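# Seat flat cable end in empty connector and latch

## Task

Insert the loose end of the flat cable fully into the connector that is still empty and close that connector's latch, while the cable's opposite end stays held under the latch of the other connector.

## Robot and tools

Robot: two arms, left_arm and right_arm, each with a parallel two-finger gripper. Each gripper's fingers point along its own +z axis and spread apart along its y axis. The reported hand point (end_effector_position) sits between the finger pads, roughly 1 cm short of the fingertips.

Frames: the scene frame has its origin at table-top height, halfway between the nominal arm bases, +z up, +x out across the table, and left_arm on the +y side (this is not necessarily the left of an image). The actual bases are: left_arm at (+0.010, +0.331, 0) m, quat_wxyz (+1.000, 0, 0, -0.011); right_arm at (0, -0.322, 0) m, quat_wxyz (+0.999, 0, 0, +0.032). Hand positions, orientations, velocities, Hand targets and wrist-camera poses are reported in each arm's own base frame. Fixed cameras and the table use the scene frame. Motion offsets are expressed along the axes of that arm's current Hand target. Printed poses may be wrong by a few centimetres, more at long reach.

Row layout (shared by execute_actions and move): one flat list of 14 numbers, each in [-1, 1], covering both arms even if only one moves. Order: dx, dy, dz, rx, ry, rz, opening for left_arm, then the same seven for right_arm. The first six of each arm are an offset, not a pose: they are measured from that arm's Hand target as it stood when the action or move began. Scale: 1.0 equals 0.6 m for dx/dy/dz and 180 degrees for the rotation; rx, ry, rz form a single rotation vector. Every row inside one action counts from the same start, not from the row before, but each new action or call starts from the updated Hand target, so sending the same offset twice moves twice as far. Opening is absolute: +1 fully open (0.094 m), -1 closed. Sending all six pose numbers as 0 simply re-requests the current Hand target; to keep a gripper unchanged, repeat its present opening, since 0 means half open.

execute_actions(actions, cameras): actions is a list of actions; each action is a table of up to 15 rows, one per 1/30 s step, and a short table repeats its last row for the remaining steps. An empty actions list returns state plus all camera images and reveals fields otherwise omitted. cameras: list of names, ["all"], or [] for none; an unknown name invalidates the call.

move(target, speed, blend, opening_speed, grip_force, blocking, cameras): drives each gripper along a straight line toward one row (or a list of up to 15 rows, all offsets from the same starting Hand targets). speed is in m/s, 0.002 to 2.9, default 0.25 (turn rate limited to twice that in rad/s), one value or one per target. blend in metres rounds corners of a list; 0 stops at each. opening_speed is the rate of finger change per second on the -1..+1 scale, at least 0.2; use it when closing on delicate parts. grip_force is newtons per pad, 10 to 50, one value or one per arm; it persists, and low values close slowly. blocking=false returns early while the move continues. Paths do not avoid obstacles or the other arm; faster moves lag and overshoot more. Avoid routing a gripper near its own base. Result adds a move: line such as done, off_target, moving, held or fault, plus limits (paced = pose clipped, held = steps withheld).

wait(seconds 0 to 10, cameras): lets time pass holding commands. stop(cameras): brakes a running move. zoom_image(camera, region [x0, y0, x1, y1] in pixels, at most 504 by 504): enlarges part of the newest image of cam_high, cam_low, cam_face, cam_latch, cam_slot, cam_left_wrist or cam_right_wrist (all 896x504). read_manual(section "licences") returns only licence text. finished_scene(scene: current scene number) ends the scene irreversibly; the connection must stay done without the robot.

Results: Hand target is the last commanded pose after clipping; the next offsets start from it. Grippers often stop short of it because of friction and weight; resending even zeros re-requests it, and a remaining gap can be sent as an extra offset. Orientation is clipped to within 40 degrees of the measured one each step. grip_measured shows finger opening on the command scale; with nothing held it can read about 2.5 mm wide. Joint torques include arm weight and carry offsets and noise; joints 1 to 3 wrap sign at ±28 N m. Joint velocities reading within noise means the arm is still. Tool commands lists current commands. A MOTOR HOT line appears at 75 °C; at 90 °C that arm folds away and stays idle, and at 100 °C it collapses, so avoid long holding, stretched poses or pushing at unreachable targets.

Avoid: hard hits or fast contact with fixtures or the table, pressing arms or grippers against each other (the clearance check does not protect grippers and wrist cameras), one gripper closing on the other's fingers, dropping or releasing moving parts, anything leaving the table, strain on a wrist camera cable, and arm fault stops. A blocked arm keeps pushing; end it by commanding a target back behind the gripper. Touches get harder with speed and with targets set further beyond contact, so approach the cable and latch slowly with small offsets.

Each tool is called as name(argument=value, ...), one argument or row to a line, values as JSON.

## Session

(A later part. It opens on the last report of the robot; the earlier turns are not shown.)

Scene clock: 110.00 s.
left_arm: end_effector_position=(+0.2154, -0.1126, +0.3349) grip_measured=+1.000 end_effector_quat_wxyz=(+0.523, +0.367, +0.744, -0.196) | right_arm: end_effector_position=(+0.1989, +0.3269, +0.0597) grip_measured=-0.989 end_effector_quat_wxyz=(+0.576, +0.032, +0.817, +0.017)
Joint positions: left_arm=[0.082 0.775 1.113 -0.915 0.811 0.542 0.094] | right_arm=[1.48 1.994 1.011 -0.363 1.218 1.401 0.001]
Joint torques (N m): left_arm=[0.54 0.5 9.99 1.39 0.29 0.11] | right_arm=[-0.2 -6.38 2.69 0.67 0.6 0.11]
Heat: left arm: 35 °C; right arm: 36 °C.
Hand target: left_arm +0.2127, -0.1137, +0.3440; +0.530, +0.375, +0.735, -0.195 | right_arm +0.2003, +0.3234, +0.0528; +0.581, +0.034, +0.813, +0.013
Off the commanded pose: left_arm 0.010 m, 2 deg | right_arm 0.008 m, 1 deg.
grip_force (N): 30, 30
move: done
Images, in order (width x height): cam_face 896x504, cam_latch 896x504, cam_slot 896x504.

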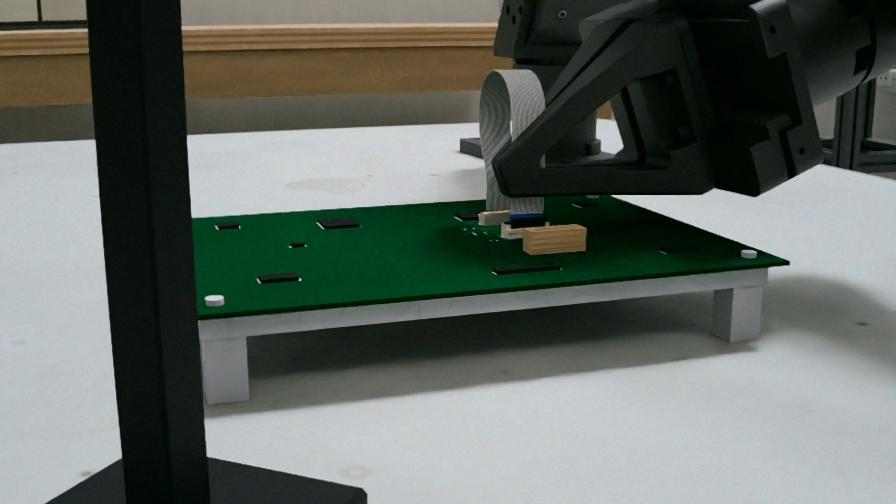

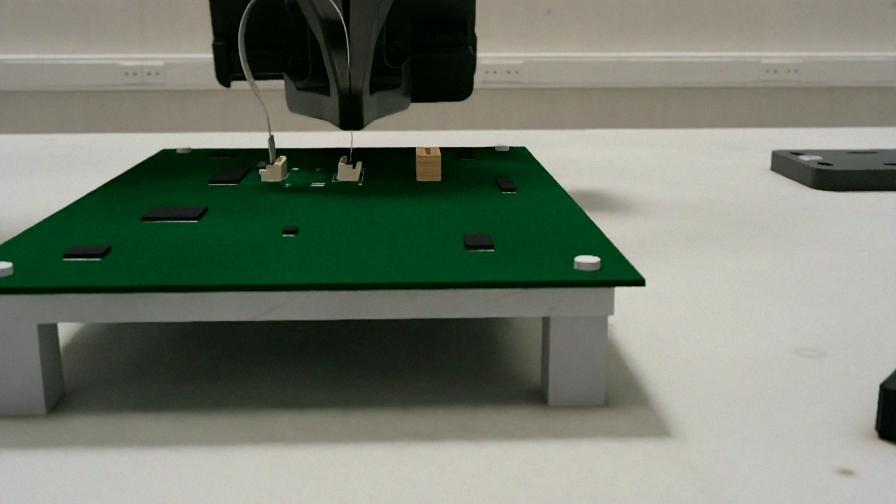

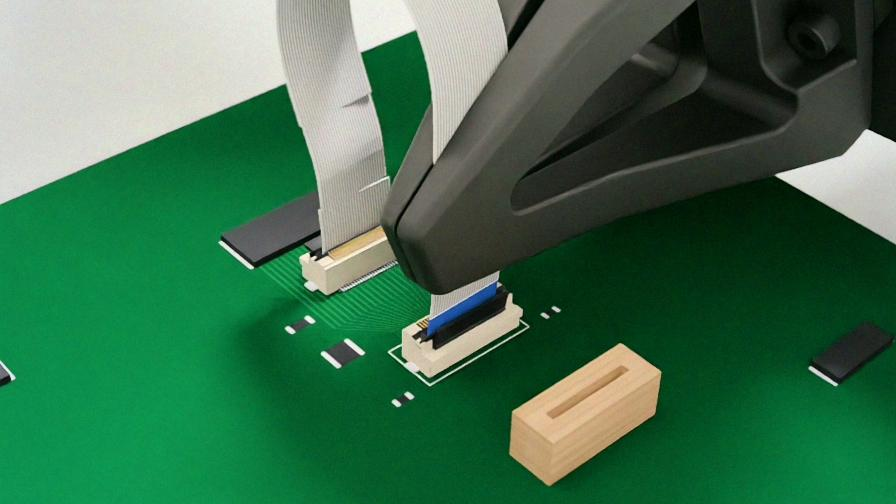

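move(
  target=[0,0,0,0,0,0,1,-0.0019,-0.0041,-0.0005,0,0,0,-1],
  speed=0.03,
  cameras=["cam_latch","cam_slot","cam_face"],
)

zoom_image(
  camera="cam_latch",
  region=[320, 120, 376, 184],
)

zoom_image(
  camera="cam_slot",
  region=[380, 270, 540, 390],
)

zoom_image(
  camera="cam_face",
  region=[468, 170, 568, 250],
)

Scene clock: 113.13 s.
left_arm: end_effector_position=(+0.2154, -0.1126, +0.3349) grip_measured=+1.000 end_effector_quat_wxyz=(+0.523, +0.367, +0.744, -0.196) | right_arm: end_effector_position=(+0.1987, +0.3236, +0.0589) grip_measured=-0.989 end_effector_quat_wxyz=(+0.580, +0.030, +0.814, +0.013)
Joint positions: left_arm=[0.082 0.775 1.113 -0.915 0.811 0.542 0.094] | right_arm=[1.481 1.994 0.999 -0.36 1.228 1.401 0.001]
Joint torques (N m): left_arm=[0.59 0.54 10.02 1.39 0.26 0.11] | right_arm=[-0.4 -7.04 2.71 0.67 0.53 0.1]
Heat: left arm: 35 °C; right arm: 35 °C.
Hand target: left_arm +0.2127, -0.1137, +0.3440; +0.530, +0.375, +0.735, -0.195 | right_arm +0.2003, +0.3209, +0.0538; +0.581, +0.035, +0.813, +0.013
Off the commanded pose: left_arm 0.010 m, 2 deg | right_arm 0.006 m, 1 deg.
grip_force (N): 30, 30
move: done
Images, in order (width x height): cam_face 896x504, cam_latch 896x504, cam_slot 896x504.

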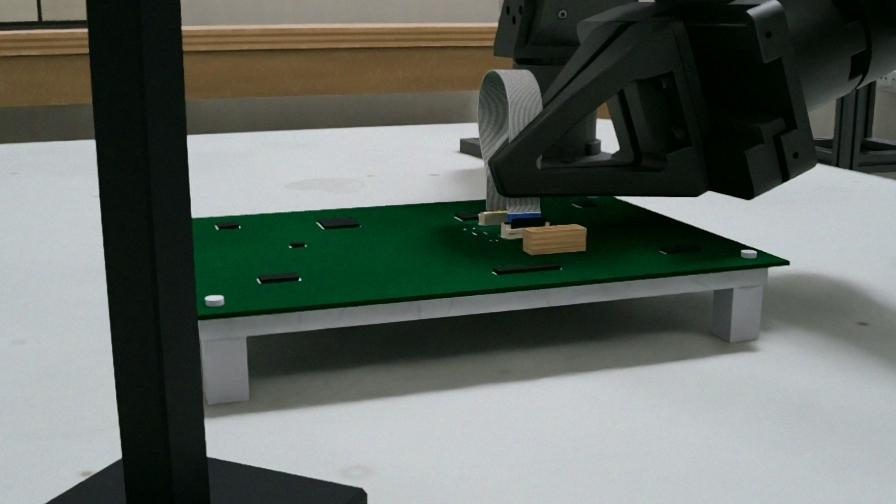

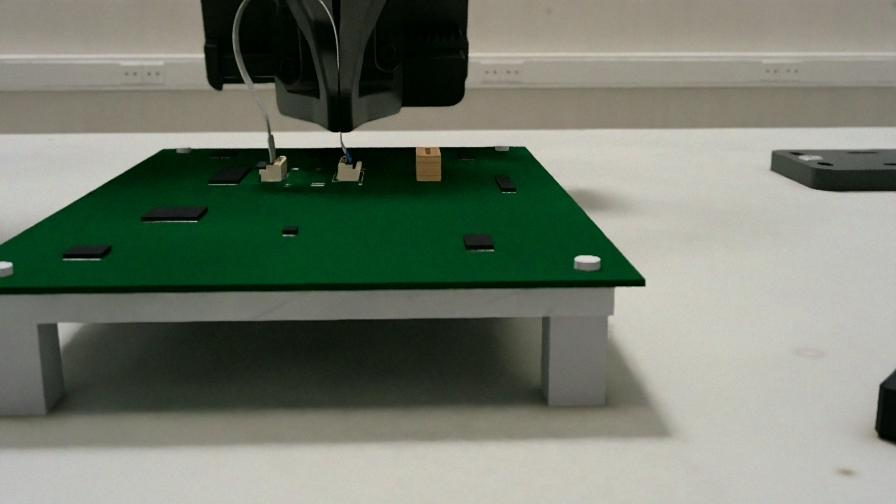

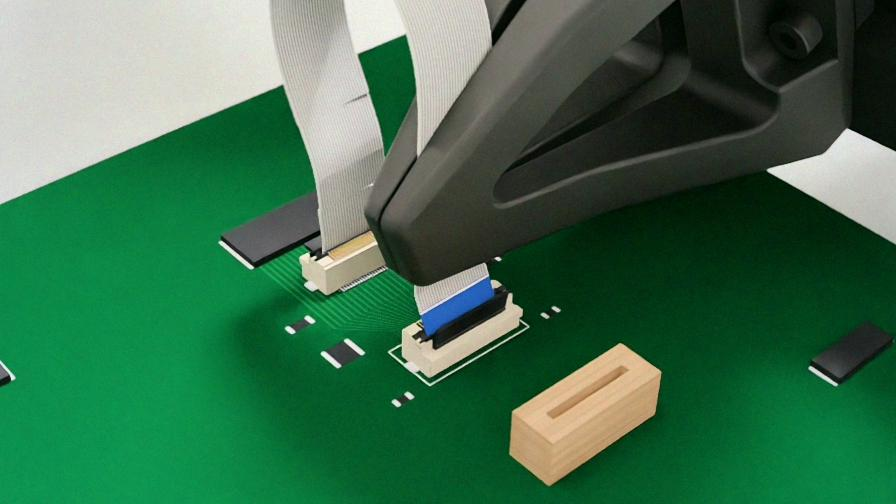

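Scaled by 7.875 from the camera's 896x504 image, which has a finer 1280x720 frame.

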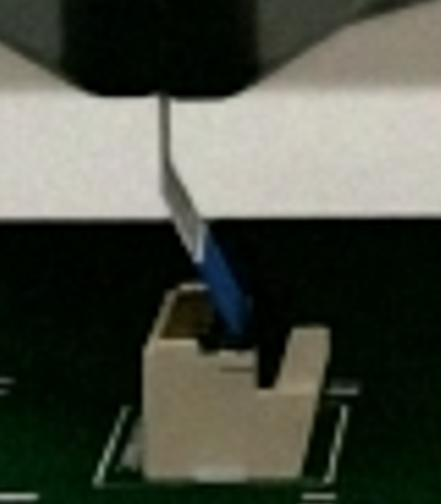

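Scaled by 3.150 from the camera's 896x504 image, which has a finer 1280x720 frame.

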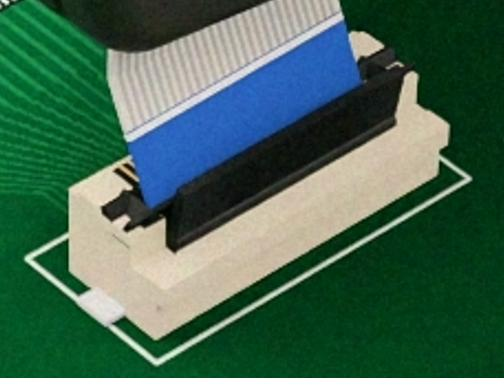

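Scaled by 5.040 from the camera's 896x504 image, which has a finer 1280x720 frame.

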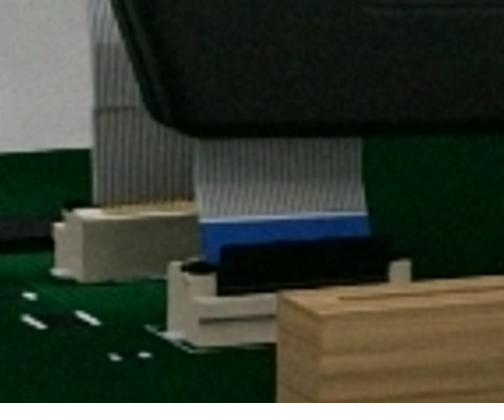

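move(
  target=[0,0,0,0,0,0,1,0,0,0,0,0,0,-0.92],
  opening_speed=0.3,
  cameras=["cam_latch","cam_slot"],
)

zoom_image(
  camera="cam_latch",
  region=[320, 120, 376, 184],
)

zoom_image(
  camera="cam_slot",
  region=[380, 270, 540, 390],
)

Scene clock: 117.27 s.
left_arm: end_effector_position=(+0.2154, -0.1126, +0.3349) grip_measured=+1.000 end_effector_quat_wxyz=(+0.523, +0.367, +0.744, -0.196) | right_arm: end_effector_position=(+0.1976, +0.3235, +0.0555) grip_measured=-0.922 end_effector_quat_wxyz=(+0.573, +0.028, +0.819, +0.014)
Joint positions: left_arm=[0.082 0.775 1.113 -0.915 0.811 0.542 0.094] | right_arm=[1.481 1.994 0.996 -0.359 1.212 1.401 0.004]
Joint torques (N m): left_arm=[0.46 0.5 10.03 1.38 0.28 0.11] | right_arm=[-0.4 -7.02 2.91 0.66 0.66 0.1]
Heat: left arm: 35 °C; right arm: 35 °C.
Hand target: left_arm +0.2127, -0.1137, +0.3440; +0.530, +0.375, +0.735, -0.195 | right_arm +0.2003, +0.3209, +0.0538; +0.581, +0.035, +0.813, +0.013
Off the commanded pose: left_arm 0.010 m, 2 deg | right_arm 0.004 m, 1 deg.
grip_force (N): 30, 30
move: done
Images, in order (width x height): cam_latch 896x504, cam_slot 896x504.

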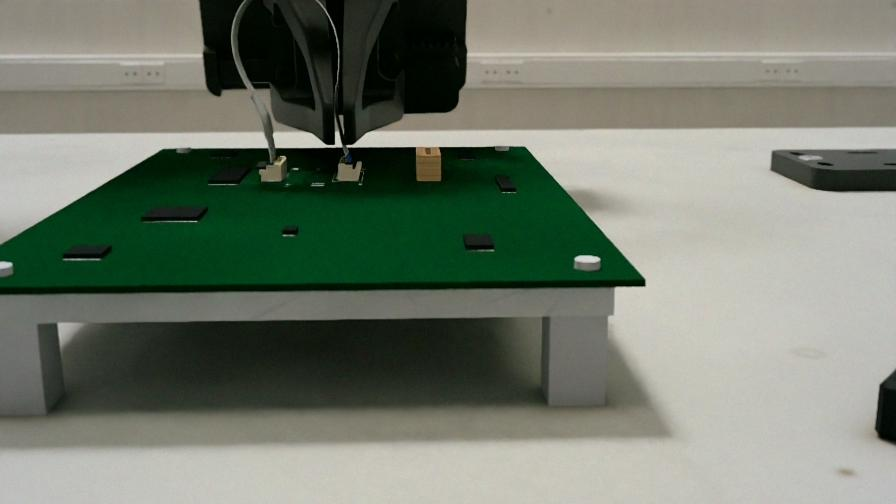

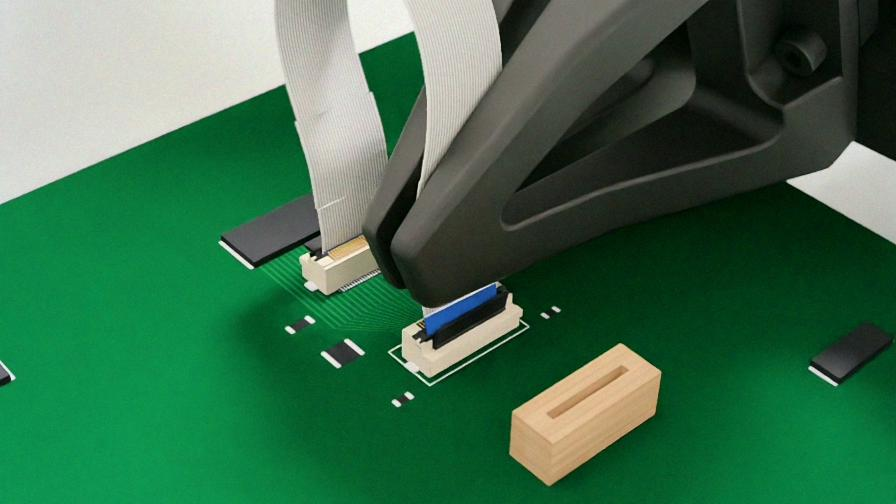

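Scaled by 7.875 from the camera's 896x504 image, which has a finer 1280x720 frame.

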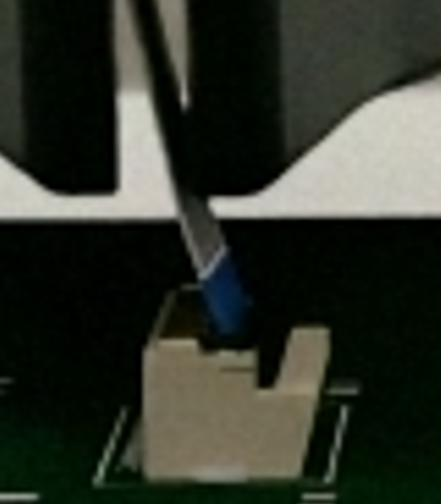

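Scaled by 3.150 from the camera's 896x504 image, which has a finer 1280x720 frame.

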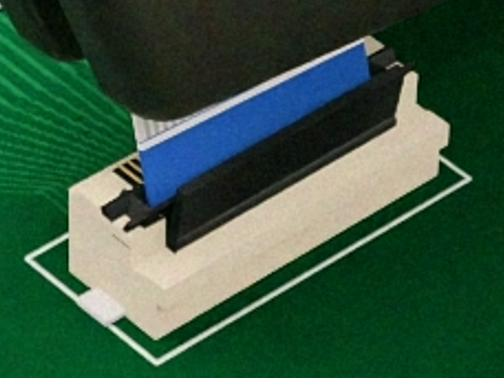

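move(
  target=[0,0,0,0,0,0,1,-0.0015,0.0117,0.0016,0,0,0,-0.92],
  speed=0.03,
  cameras=["cam_latch","cam_slot"],
)

zoom_image(
  camera="cam_latch",
  region=[320, 120, 376, 184],
)

zoom_image(
  camera="cam_slot",
  region=[380, 270, 540, 390],
)

Scene clock: 120.43 s.
left_arm: end_effector_position=(+0.2154, -0.1126, +0.3349) grip_measured=+1.000 end_effector_quat_wxyz=(+0.523, +0.367, +0.744, -0.196) | right_arm: end_effector_position=(+0.1976, +0.3245, +0.0522) grip_measured=-0.922 end_effector_quat_wxyz=(+0.572, +0.025, +0.820, +0.011)
Joint positions: left_arm=[0.082 0.775 1.113 -0.915 0.811 0.542 0.094] | right_arm=[1.481 2.007 1.001 -0.357 1.21 1.398 0.004]
Joint torques (N m): left_arm=[0.54 0.55 10.09 1.43 0.28 0.11] | right_arm=[-0.62 -6.91 4.92 0.58 0.67 0.04]
Heat: left arm: 35 °C; right arm: 35 °C.
Hand target: left_arm +0.2127, -0.1137, +0.3440; +0.530, +0.375, +0.735, -0.195 | right_arm +0.2018, +0.3278, +0.0547; +0.581, +0.035, +0.813, +0.013
Off the commanded pose: left_arm 0.010 m, 2 deg | right_arm 0.006 m, 2 deg.
grip_force (N): 30, 30
move: done
Images, in order (width x height): cam_latch 896x504, cam_slot 896x504.

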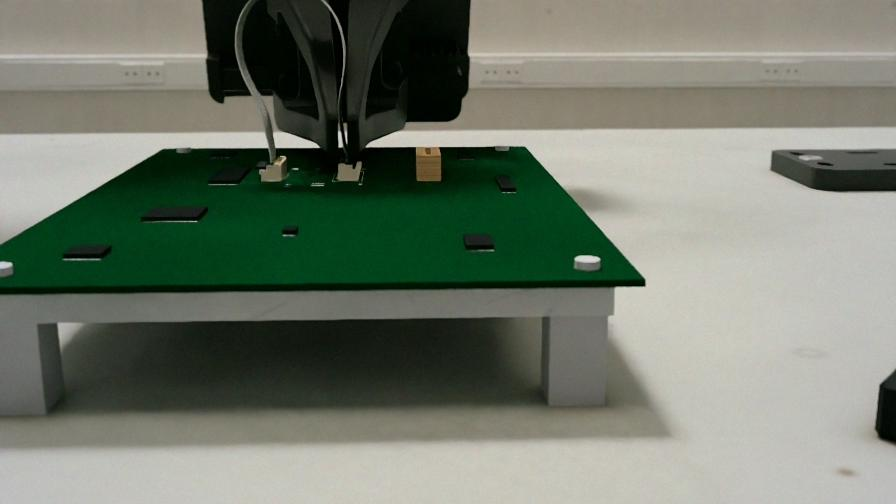

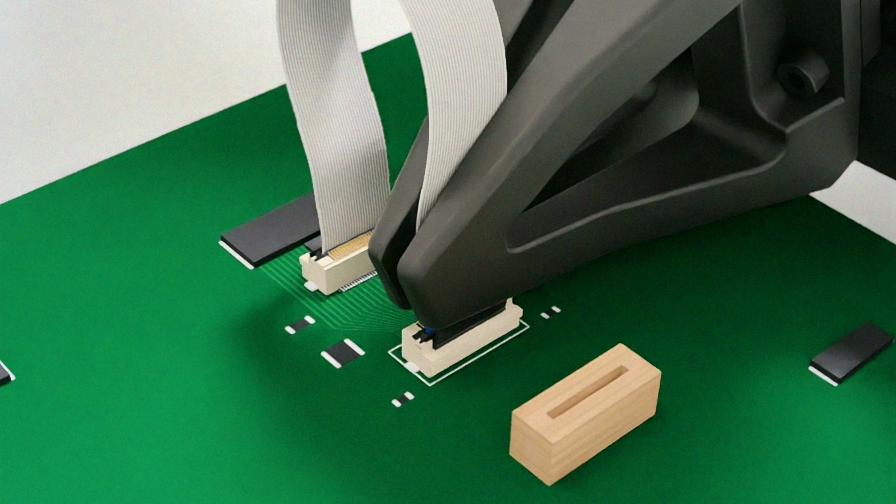

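Scaled by 7.875 from the camera's 896x504 image, which has a finer 1280x720 frame.

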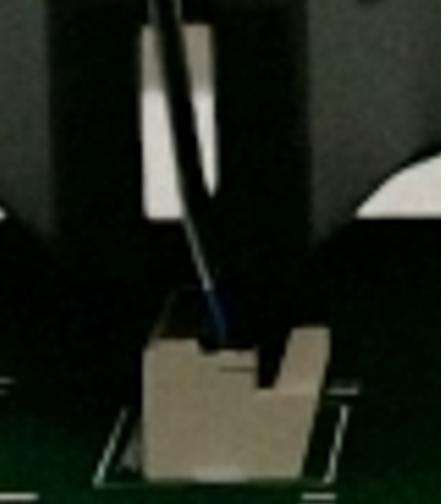

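Scaled by 3.150 from the camera's 896x504 image, which has a finer 1280x720 frame.

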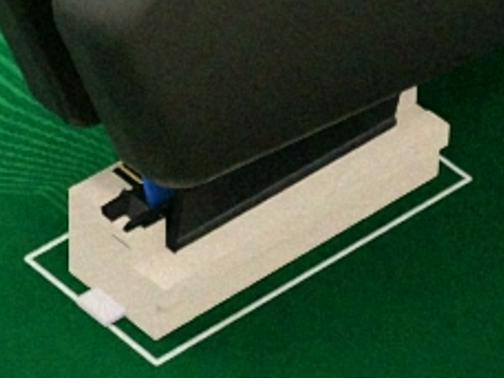

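move(
  target=[0,0,0,0,0,0,1,-0.0095,0.0015,-0.0005,0.0028,-0.0084,0.0007,-0.92],
  speed=0.03,
  cameras=["cam_latch","cam_slot"],
)

zoom_image(
  camera="cam_latch",
  region=[320, 120, 376, 184],
)

zoom_image(
  camera="cam_slot",
  region=[380, 270, 540, 390],
)

Scene clock: 123.97 s.
left_arm: end_effector_position=(+0.2154, -0.1126, +0.3349) grip_measured=+1.000 end_effector_quat_wxyz=(+0.523, +0.367, +0.744, -0.196) | right_arm: end_effector_position=(+0.1983, +0.3272, +0.0536) grip_measured=-0.922 end_effector_quat_wxyz=(+0.575, +0.027, +0.818, +0.012)
Joint positions: left_arm=[0.082 0.775 1.113 -0.915 0.811 0.542 0.094] | right_arm=[1.481 2.013 1.012 -0.357 1.217 1.397 0.004]
Joint torques (N m): left_arm=[0.69 0.65 9.87 1.38 0.25 0.1] | right_arm=[-0.58 -7.09 5.19 0.42 0.84 0.15]
Heat: left arm: 35 °C; right arm: 35 °C.
Hand target: left_arm +0.2127, -0.1137, +0.3440; +0.530, +0.375, +0.735, -0.195 | right_arm +0.2034, +0.3283, +0.0602; +0.592, +0.038, +0.805, +0.009
Off the commanded pose: left_arm 0.010 m, 2 deg | right_arm 0.008 m, 3 deg.
grip_force (N): 30, 30
move: off_target (right_arm)
Images, in order (width x height): cam_latch 896x504, cam_slot 896x504.

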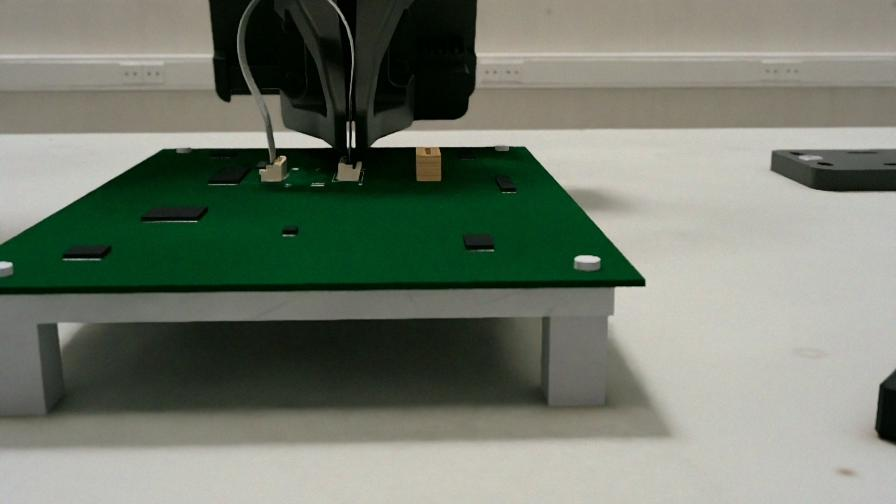

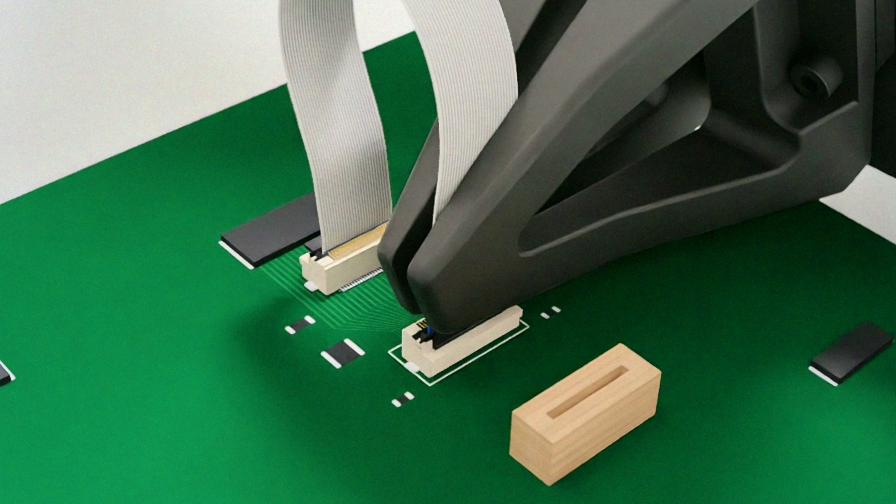

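Scaled by 7.875 from the camera's 896x504 image, which has a finer 1280x720 frame.

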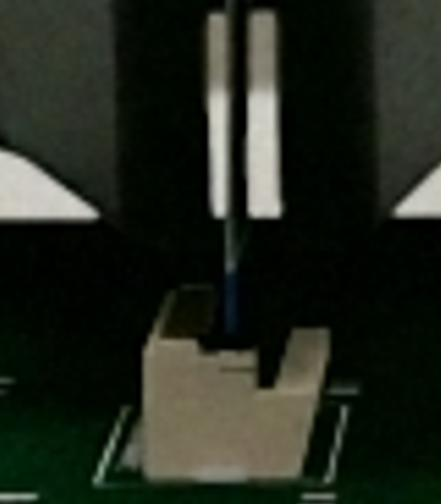

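Scaled by 3.150 from the camera's 896x504 image, which has a finer 1280x720 frame.

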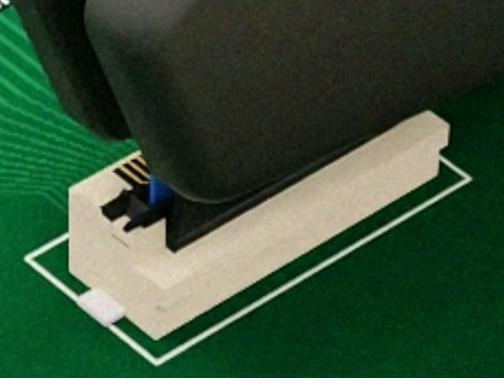

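move(
  target=[0,0,0,0,0,0,1,-0.0033,-0.0011,-0.0010,0,0,0,-0.92],
  speed=0.03,
  cameras=["cam_latch","cam_slot"],
)

zoom_image(
  camera="cam_latch",
  region=[320, 120, 376, 184],
)

zoom_image(
  camera="cam_slot",
  region=[380, 270, 540, 390],
)

Scene clock: 126.43 s.
left_arm: end_effector_position=(+0.2154, -0.1126, +0.3349) grip_measured=+1.000 end_effector_quat_wxyz=(+0.523, +0.367, +0.744, -0.196) | right_arm: end_effector_position=(+0.1983, +0.3267, +0.0537) grip_measured=-0.922 end_effector_quat_wxyz=(+0.575, +0.026, +0.817, +0.010)
Joint positions: left_arm=[0.082 0.775 1.113 -0.915 0.811 0.542 0.094] | right_arm=[1.481 2.013 1.012 -0.36 1.218 1.397 0.004]
Joint torques (N m): left_arm=[0.77 0.55 10.02 1.4 0.27 0.11] | right_arm=[-0.58 -7.61 5.08 0.39 0.85 0.14]
Heat: left arm: 35 °C; right arm: 34 °C.
Hand target: left_arm +0.2127, -0.1137, +0.3440; +0.530, +0.375, +0.735, -0.195 | right_arm +0.2034, +0.3275, +0.0623; +0.592, +0.038, +0.805, +0.009
Off the commanded pose: left_arm 0.010 m, 2 deg | right_arm 0.010 m, 3 deg.
grip_force (N): 30, 30
move: off_target (right_arm)
Images, in order (width x height): cam_latch 896x504, cam_slot 896x504.

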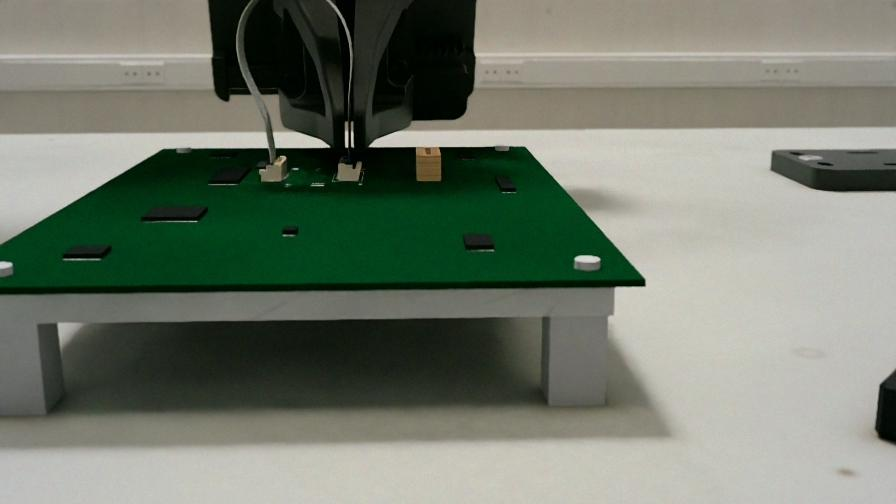

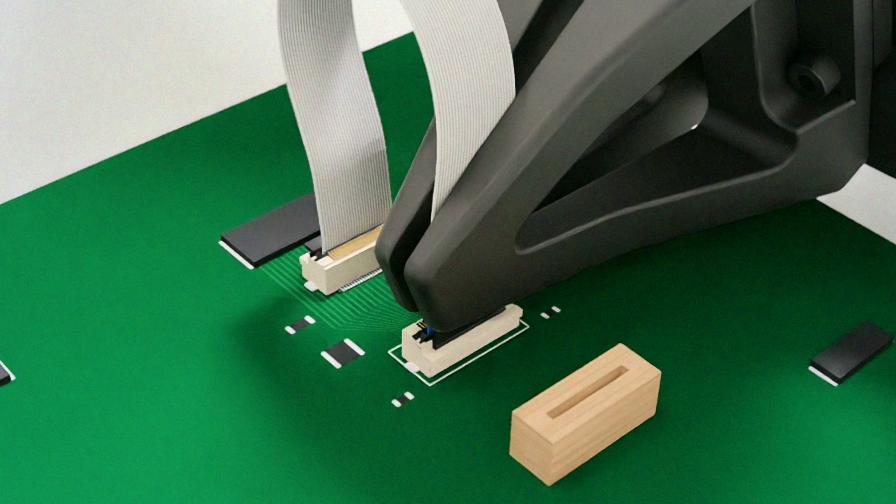

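Scaled by 7.875 from the camera's 896x504 image, which has a finer 1280x720 frame.

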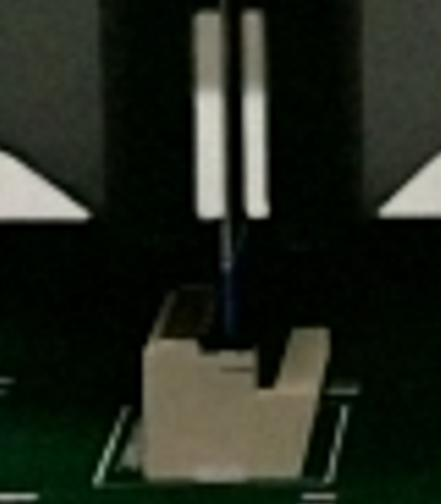

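Scaled by 3.150 from the camera's 896x504 image, which has a finer 1280x720 frame.

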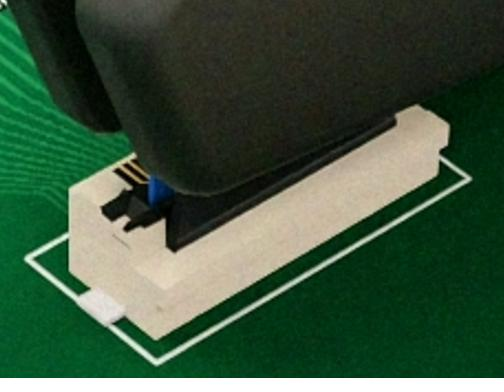

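move(
  target=[0,0,0,0,0,0,1,-0.0065,-0.0019,0.0003,0.0023,-0.0070,0.0006,-0.92],
  speed=0.03,
  cameras=["cam_latch","cam_slot"],
)

zoom_image(
  camera="cam_latch",
  region=[320, 120, 376, 184],
)

zoom_image(
  camera="cam_slot",
  region=[380, 270, 540, 390],
)

Scene clock: 130.53 s.
left_arm: end_effector_position=(+0.2154, -0.1126, +0.3349) grip_measured=+1.000 end_effector_quat_wxyz=(+0.523, +0.367, +0.744, -0.196) | right_arm: end_effector_position=(+0.1994, +0.3245, +0.0570) grip_measured=-0.922 end_effector_quat_wxyz=(+0.584, +0.027, +0.812, +0.007)
Joint positions: left_arm=[0.082 0.775 1.113 -0.915 0.811 0.542 0.094] | right_arm=[1.481 2.013 1.012 -0.371 1.24 1.406 0.004]
Joint torques (N m): left_arm=[0.65 0.59 9.88 1.37 0.26 0.12] | right_arm=[-0.62 -7.47 5.33 0.39 0.85 0.16]
Heat: left arm: 35 °C; right arm: 34 °C.
Hand target: left_arm +0.2127, -0.1137, +0.3440; +0.530, +0.375, +0.735, -0.195 | right_arm +0.2046, +0.3261, +0.0659; +0.600, +0.041, +0.799, +0.007
Off the commanded pose: left_arm 0.010 m, 2 deg | right_arm 0.010 m, 3 deg.
grip_force (N): 30, 30
move: off_target (right_arm)
Images, in order (width x height): cam_latch 896x504, cam_slot 896x504.

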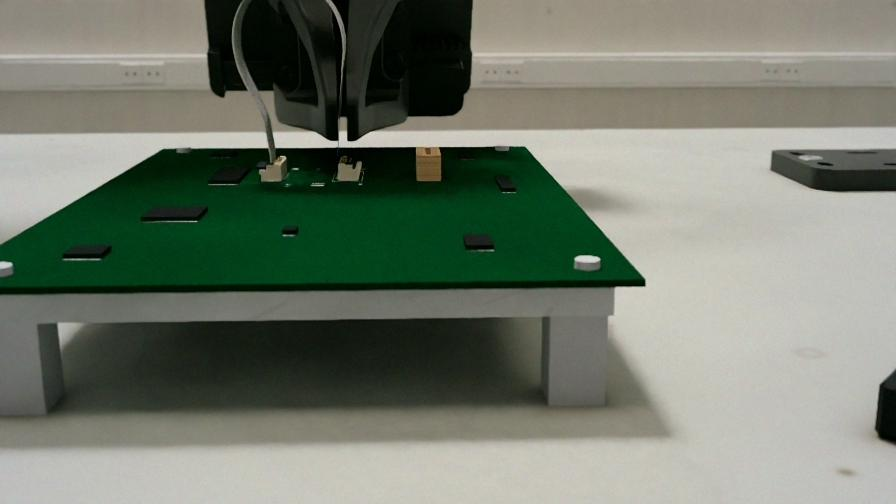

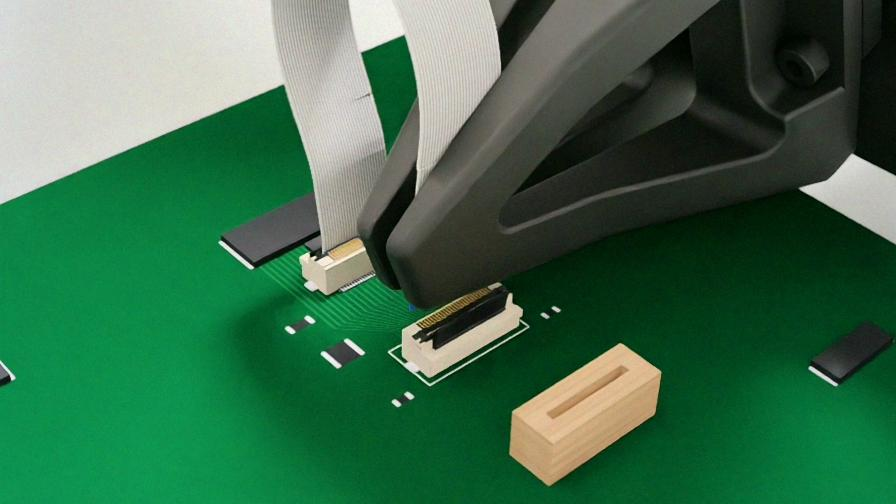

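Scaled by 7.875 from the camera's 896x504 image, which has a finer 1280x720 frame.

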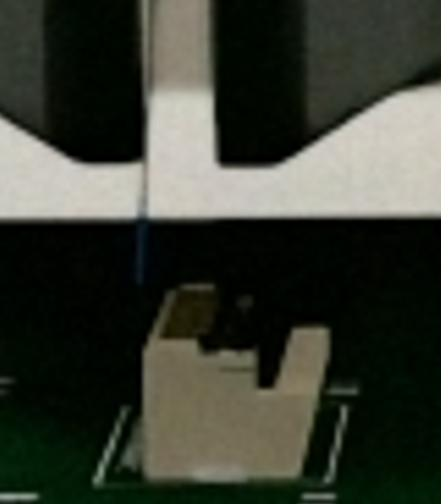

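Scaled by 3.150 from the camera's 896x504 image, which has a finer 1280x720 frame.

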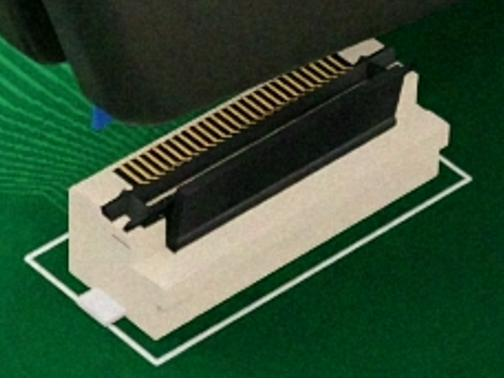

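move(
  target=[0,0,0,0,0,0,1,0,0,0,0,0,0,-1],
  opening_speed=0.4,
  cameras=["cam_latch","cam_slot","cam_face"],
)

zoom_image(
  camera="cam_latch",
  region=[320, 120, 376, 184],
)

zoom_image(
  camera="cam_face",
  region=[468, 170, 568, 250],
)

Scene clock: 132.07 s.
left_arm: end_effector_position=(+0.2154, -0.1126, +0.3349) grip_measured=+1.000 end_effector_quat_wxyz=(+0.523, +0.367, +0.744, -0.196) | right_arm: end_effector_position=(+0.1994, +0.3242, +0.0570) grip_measured=-0.989 end_effector_quat_wxyz=(+0.584, +0.027, +0.811, +0.006)
Joint positions: left_arm=[0.082 0.775 1.113 -0.915 0.811 0.542 0.094] | right_arm=[1.481 2.013 1.012 -0.373 1.24 1.407 0.001]
Joint torques (N m): left_arm=[0.62 0.61 10 1.37 0.26 0.12] | right_arm=[-0.64 -7.43 5.35 0.38 0.85 0.16]
Heat: left arm: 35 °C; right arm: 34 °C.
Hand target: left_arm +0.2127, -0.1137, +0.3440; +0.530, +0.375, +0.735, -0.195 | right_arm +0.2046, +0.3261, +0.0659; +0.600, +0.041, +0.799, +0.007
Off the commanded pose: left_arm 0.010 m, 2 deg | right_arm 0.010 m, 3 deg.
grip_force (N): 30, 30
move: off_target (right_arm)
Images, in order (width x height): cam_face 896x504, cam_latch 896x504, cam_slot 896x504.

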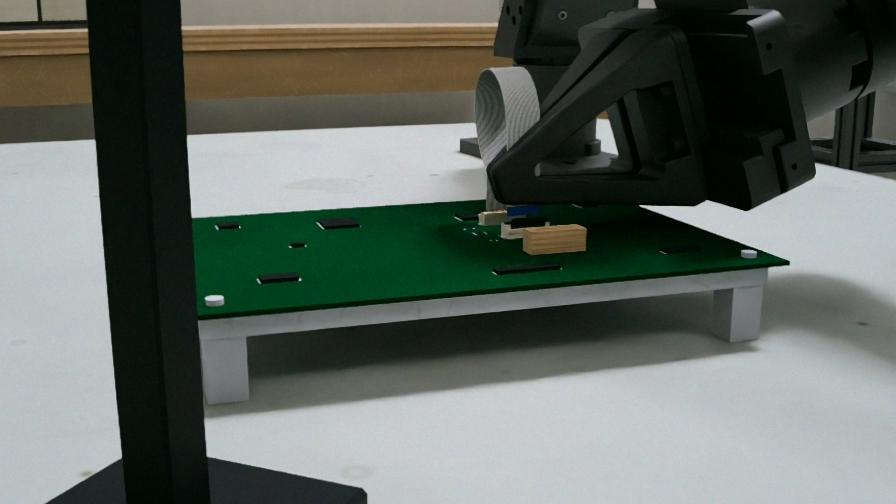

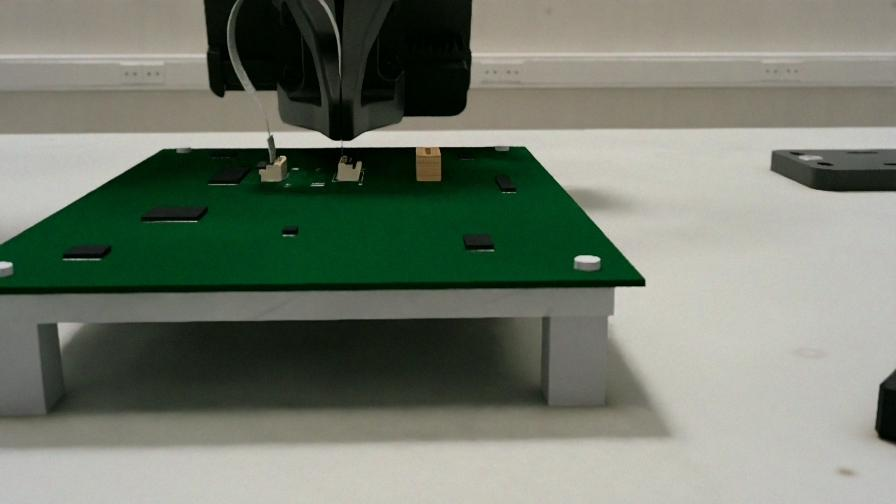

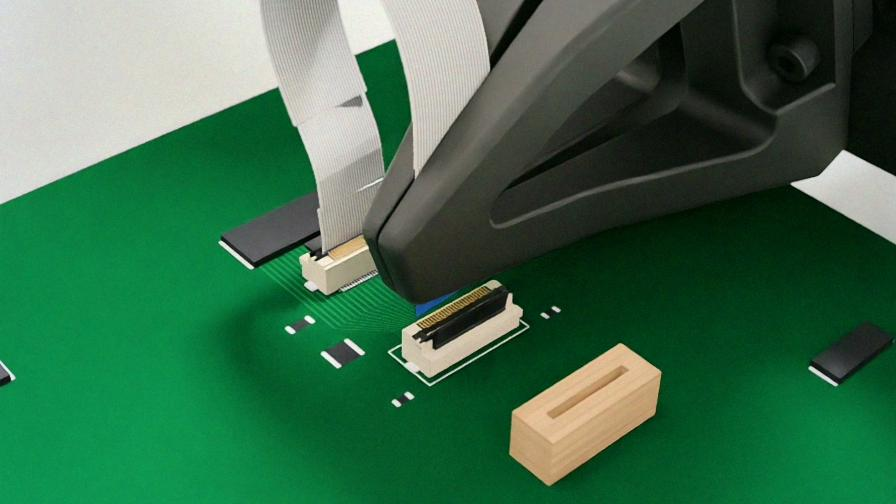

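Scaled by 7.875 from the camera's 896x504 image, which has a finer 1280x720 frame.

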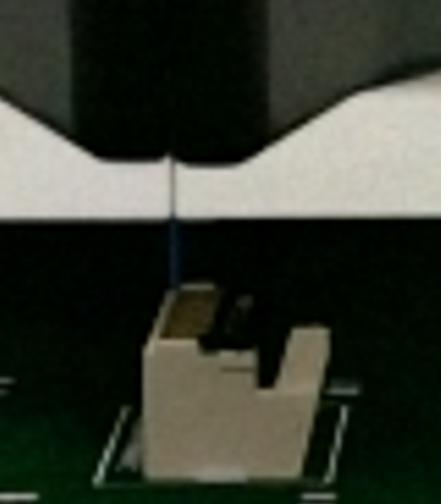

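Scaled by 5.040 from the camera's 896x504 image, which has a finer 1280x720 frame.

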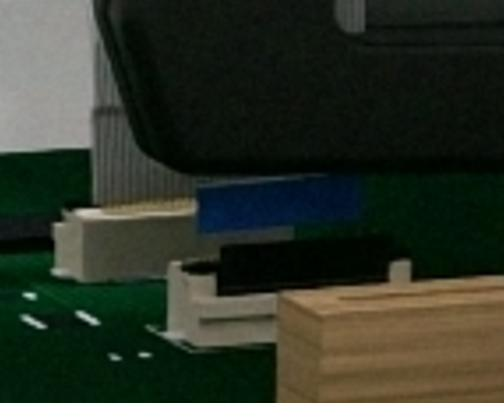

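move(
  target=[
    [0,0,0,0,0,0,1,-0.0256,0.0016,-0.0075,0,0,0,-1],
    [0,0,0,0,0,0,1,-0.0229,0.0171,0.0016,0,0,0,-1],
    [0,0,0,0,0,0,1,0.0096,-0.0006,-0.0061,0,0,0,-1],
    [0,0,0,0,0,0,1,0.0191,-0.0012,-0.0033,0,0,0,-1],
  ],
  blend=[0.004,0,0.003,0],
  speed=0.04,
  cameras=["cam_latch","cam_slot","cam_face"],
)

zoom_image(
  camera="cam_latch",
  region=[320, 120, 376, 184],
)

zoom_image(
  camera="cam_face",
  region=[468, 170, 568, 250],
)

zoom_image(
  camera="cam_slot",
  region=[380, 270, 540, 390],
)

Scene clock: 140.33 s.
left_arm: end_effector_position=(+0.2154, -0.1126, +0.3349) grip_measured=+1.000 end_effector_quat_wxyz=(+0.523, +0.367, +0.744, -0.196) | right_arm: end_effector_position=(+0.1995, +0.3277, +0.0566) grip_measured=-0.989 end_effector_quat_wxyz=(+0.588, +0.038, +0.808, +0.007)
Joint positions: left_arm=[0.082 0.775 1.113 -0.915 0.811 0.542 0.094] | right_arm=[1.484 2.042 1.049 -0.419 1.254 1.463 0.001]
Joint torques (N m): left_arm=[0.57 0.64 9.96 1.41 0.27 0.09] | right_arm=[0.36 -7.01 3.07 0.51 0.76 0.17]
Heat: left arm: 35 °C; right arm: 34 °C.
Hand target: left_arm +0.2127, -0.1137, +0.3440; +0.530, +0.375, +0.735, -0.195 | right_arm +0.1995, +0.3263, +0.0554; +0.600, +0.041, +0.799, +0.007
Off the commanded pose: left_arm 0.010 m, 2 deg | right_arm 0.002 m, 2 deg.
grip_force (N): 30, 30
move: done
Images, in order (width x height): cam_face 896x504, cam_latch 896x504, cam_slot 896x504.

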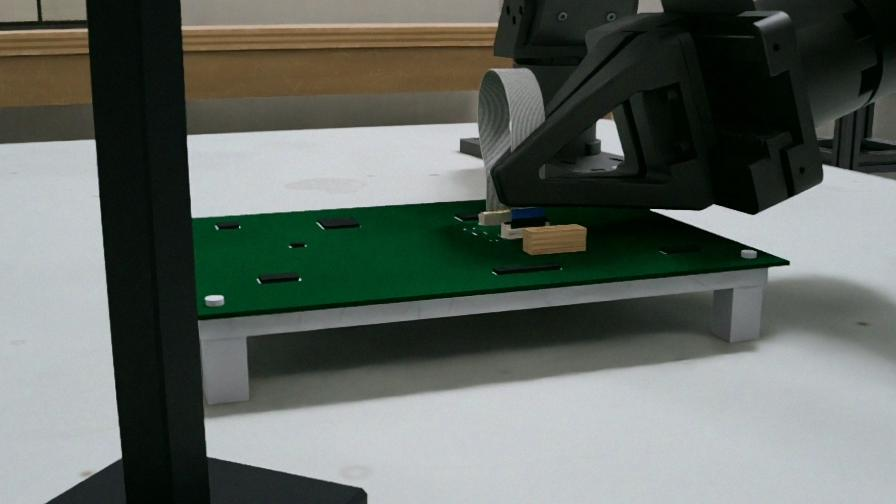

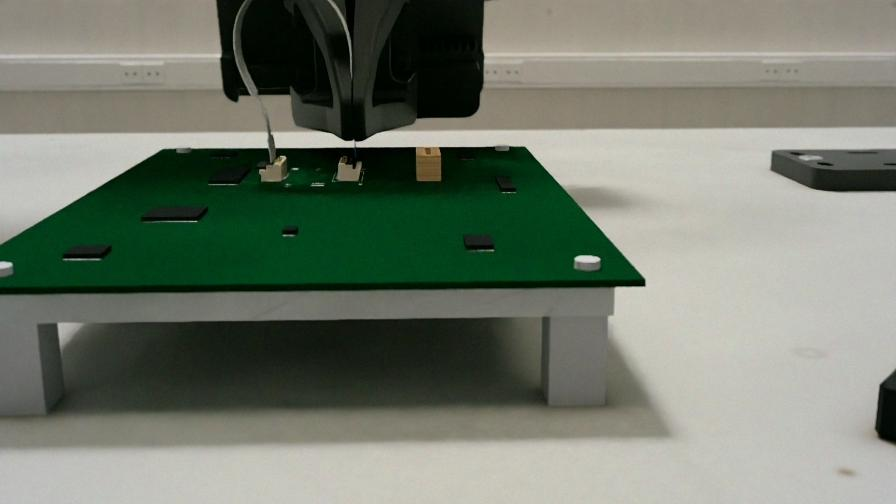

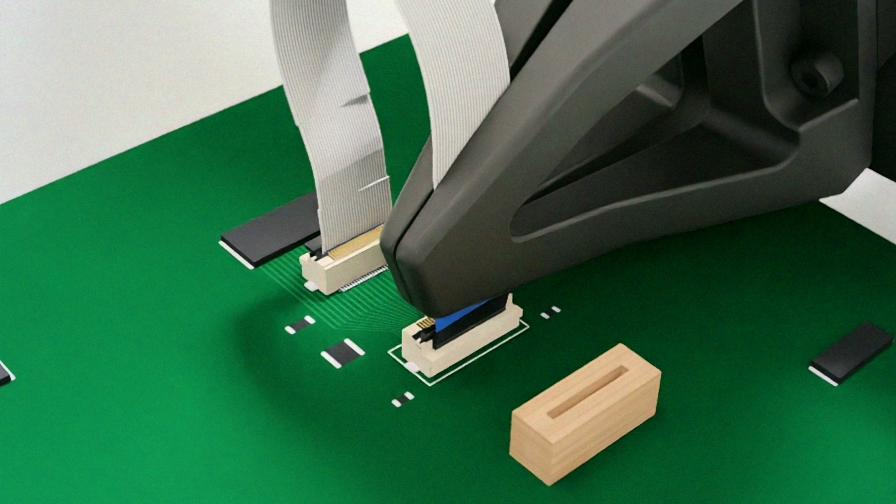

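Scaled by 7.875 from the camera's 896x504 image, which has a finer 1280x720 frame.

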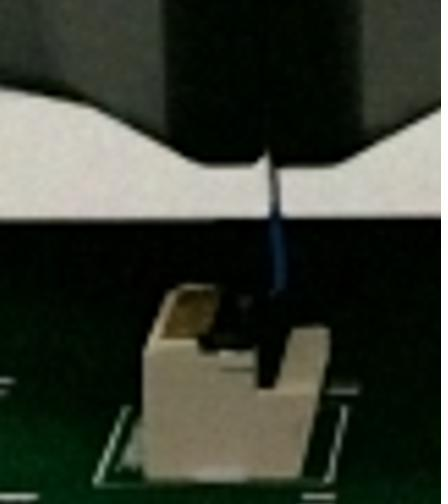

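Scaled by 5.040 from the camera's 896x504 image, which has a finer 1280x720 frame.

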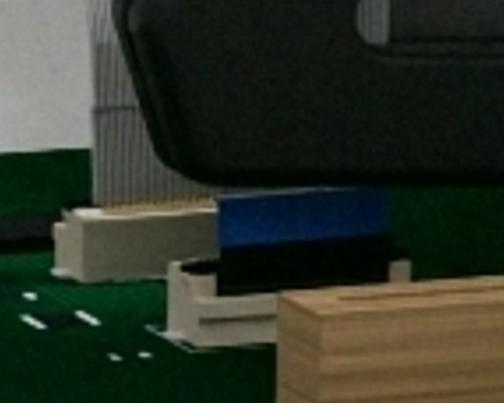

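Scaled by 3.150 from the camera's 896x504 image, which has a finer 1280x720 frame.

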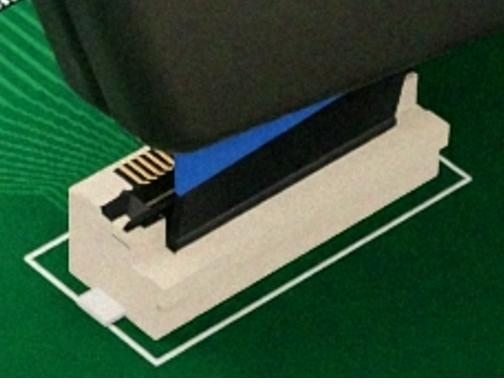

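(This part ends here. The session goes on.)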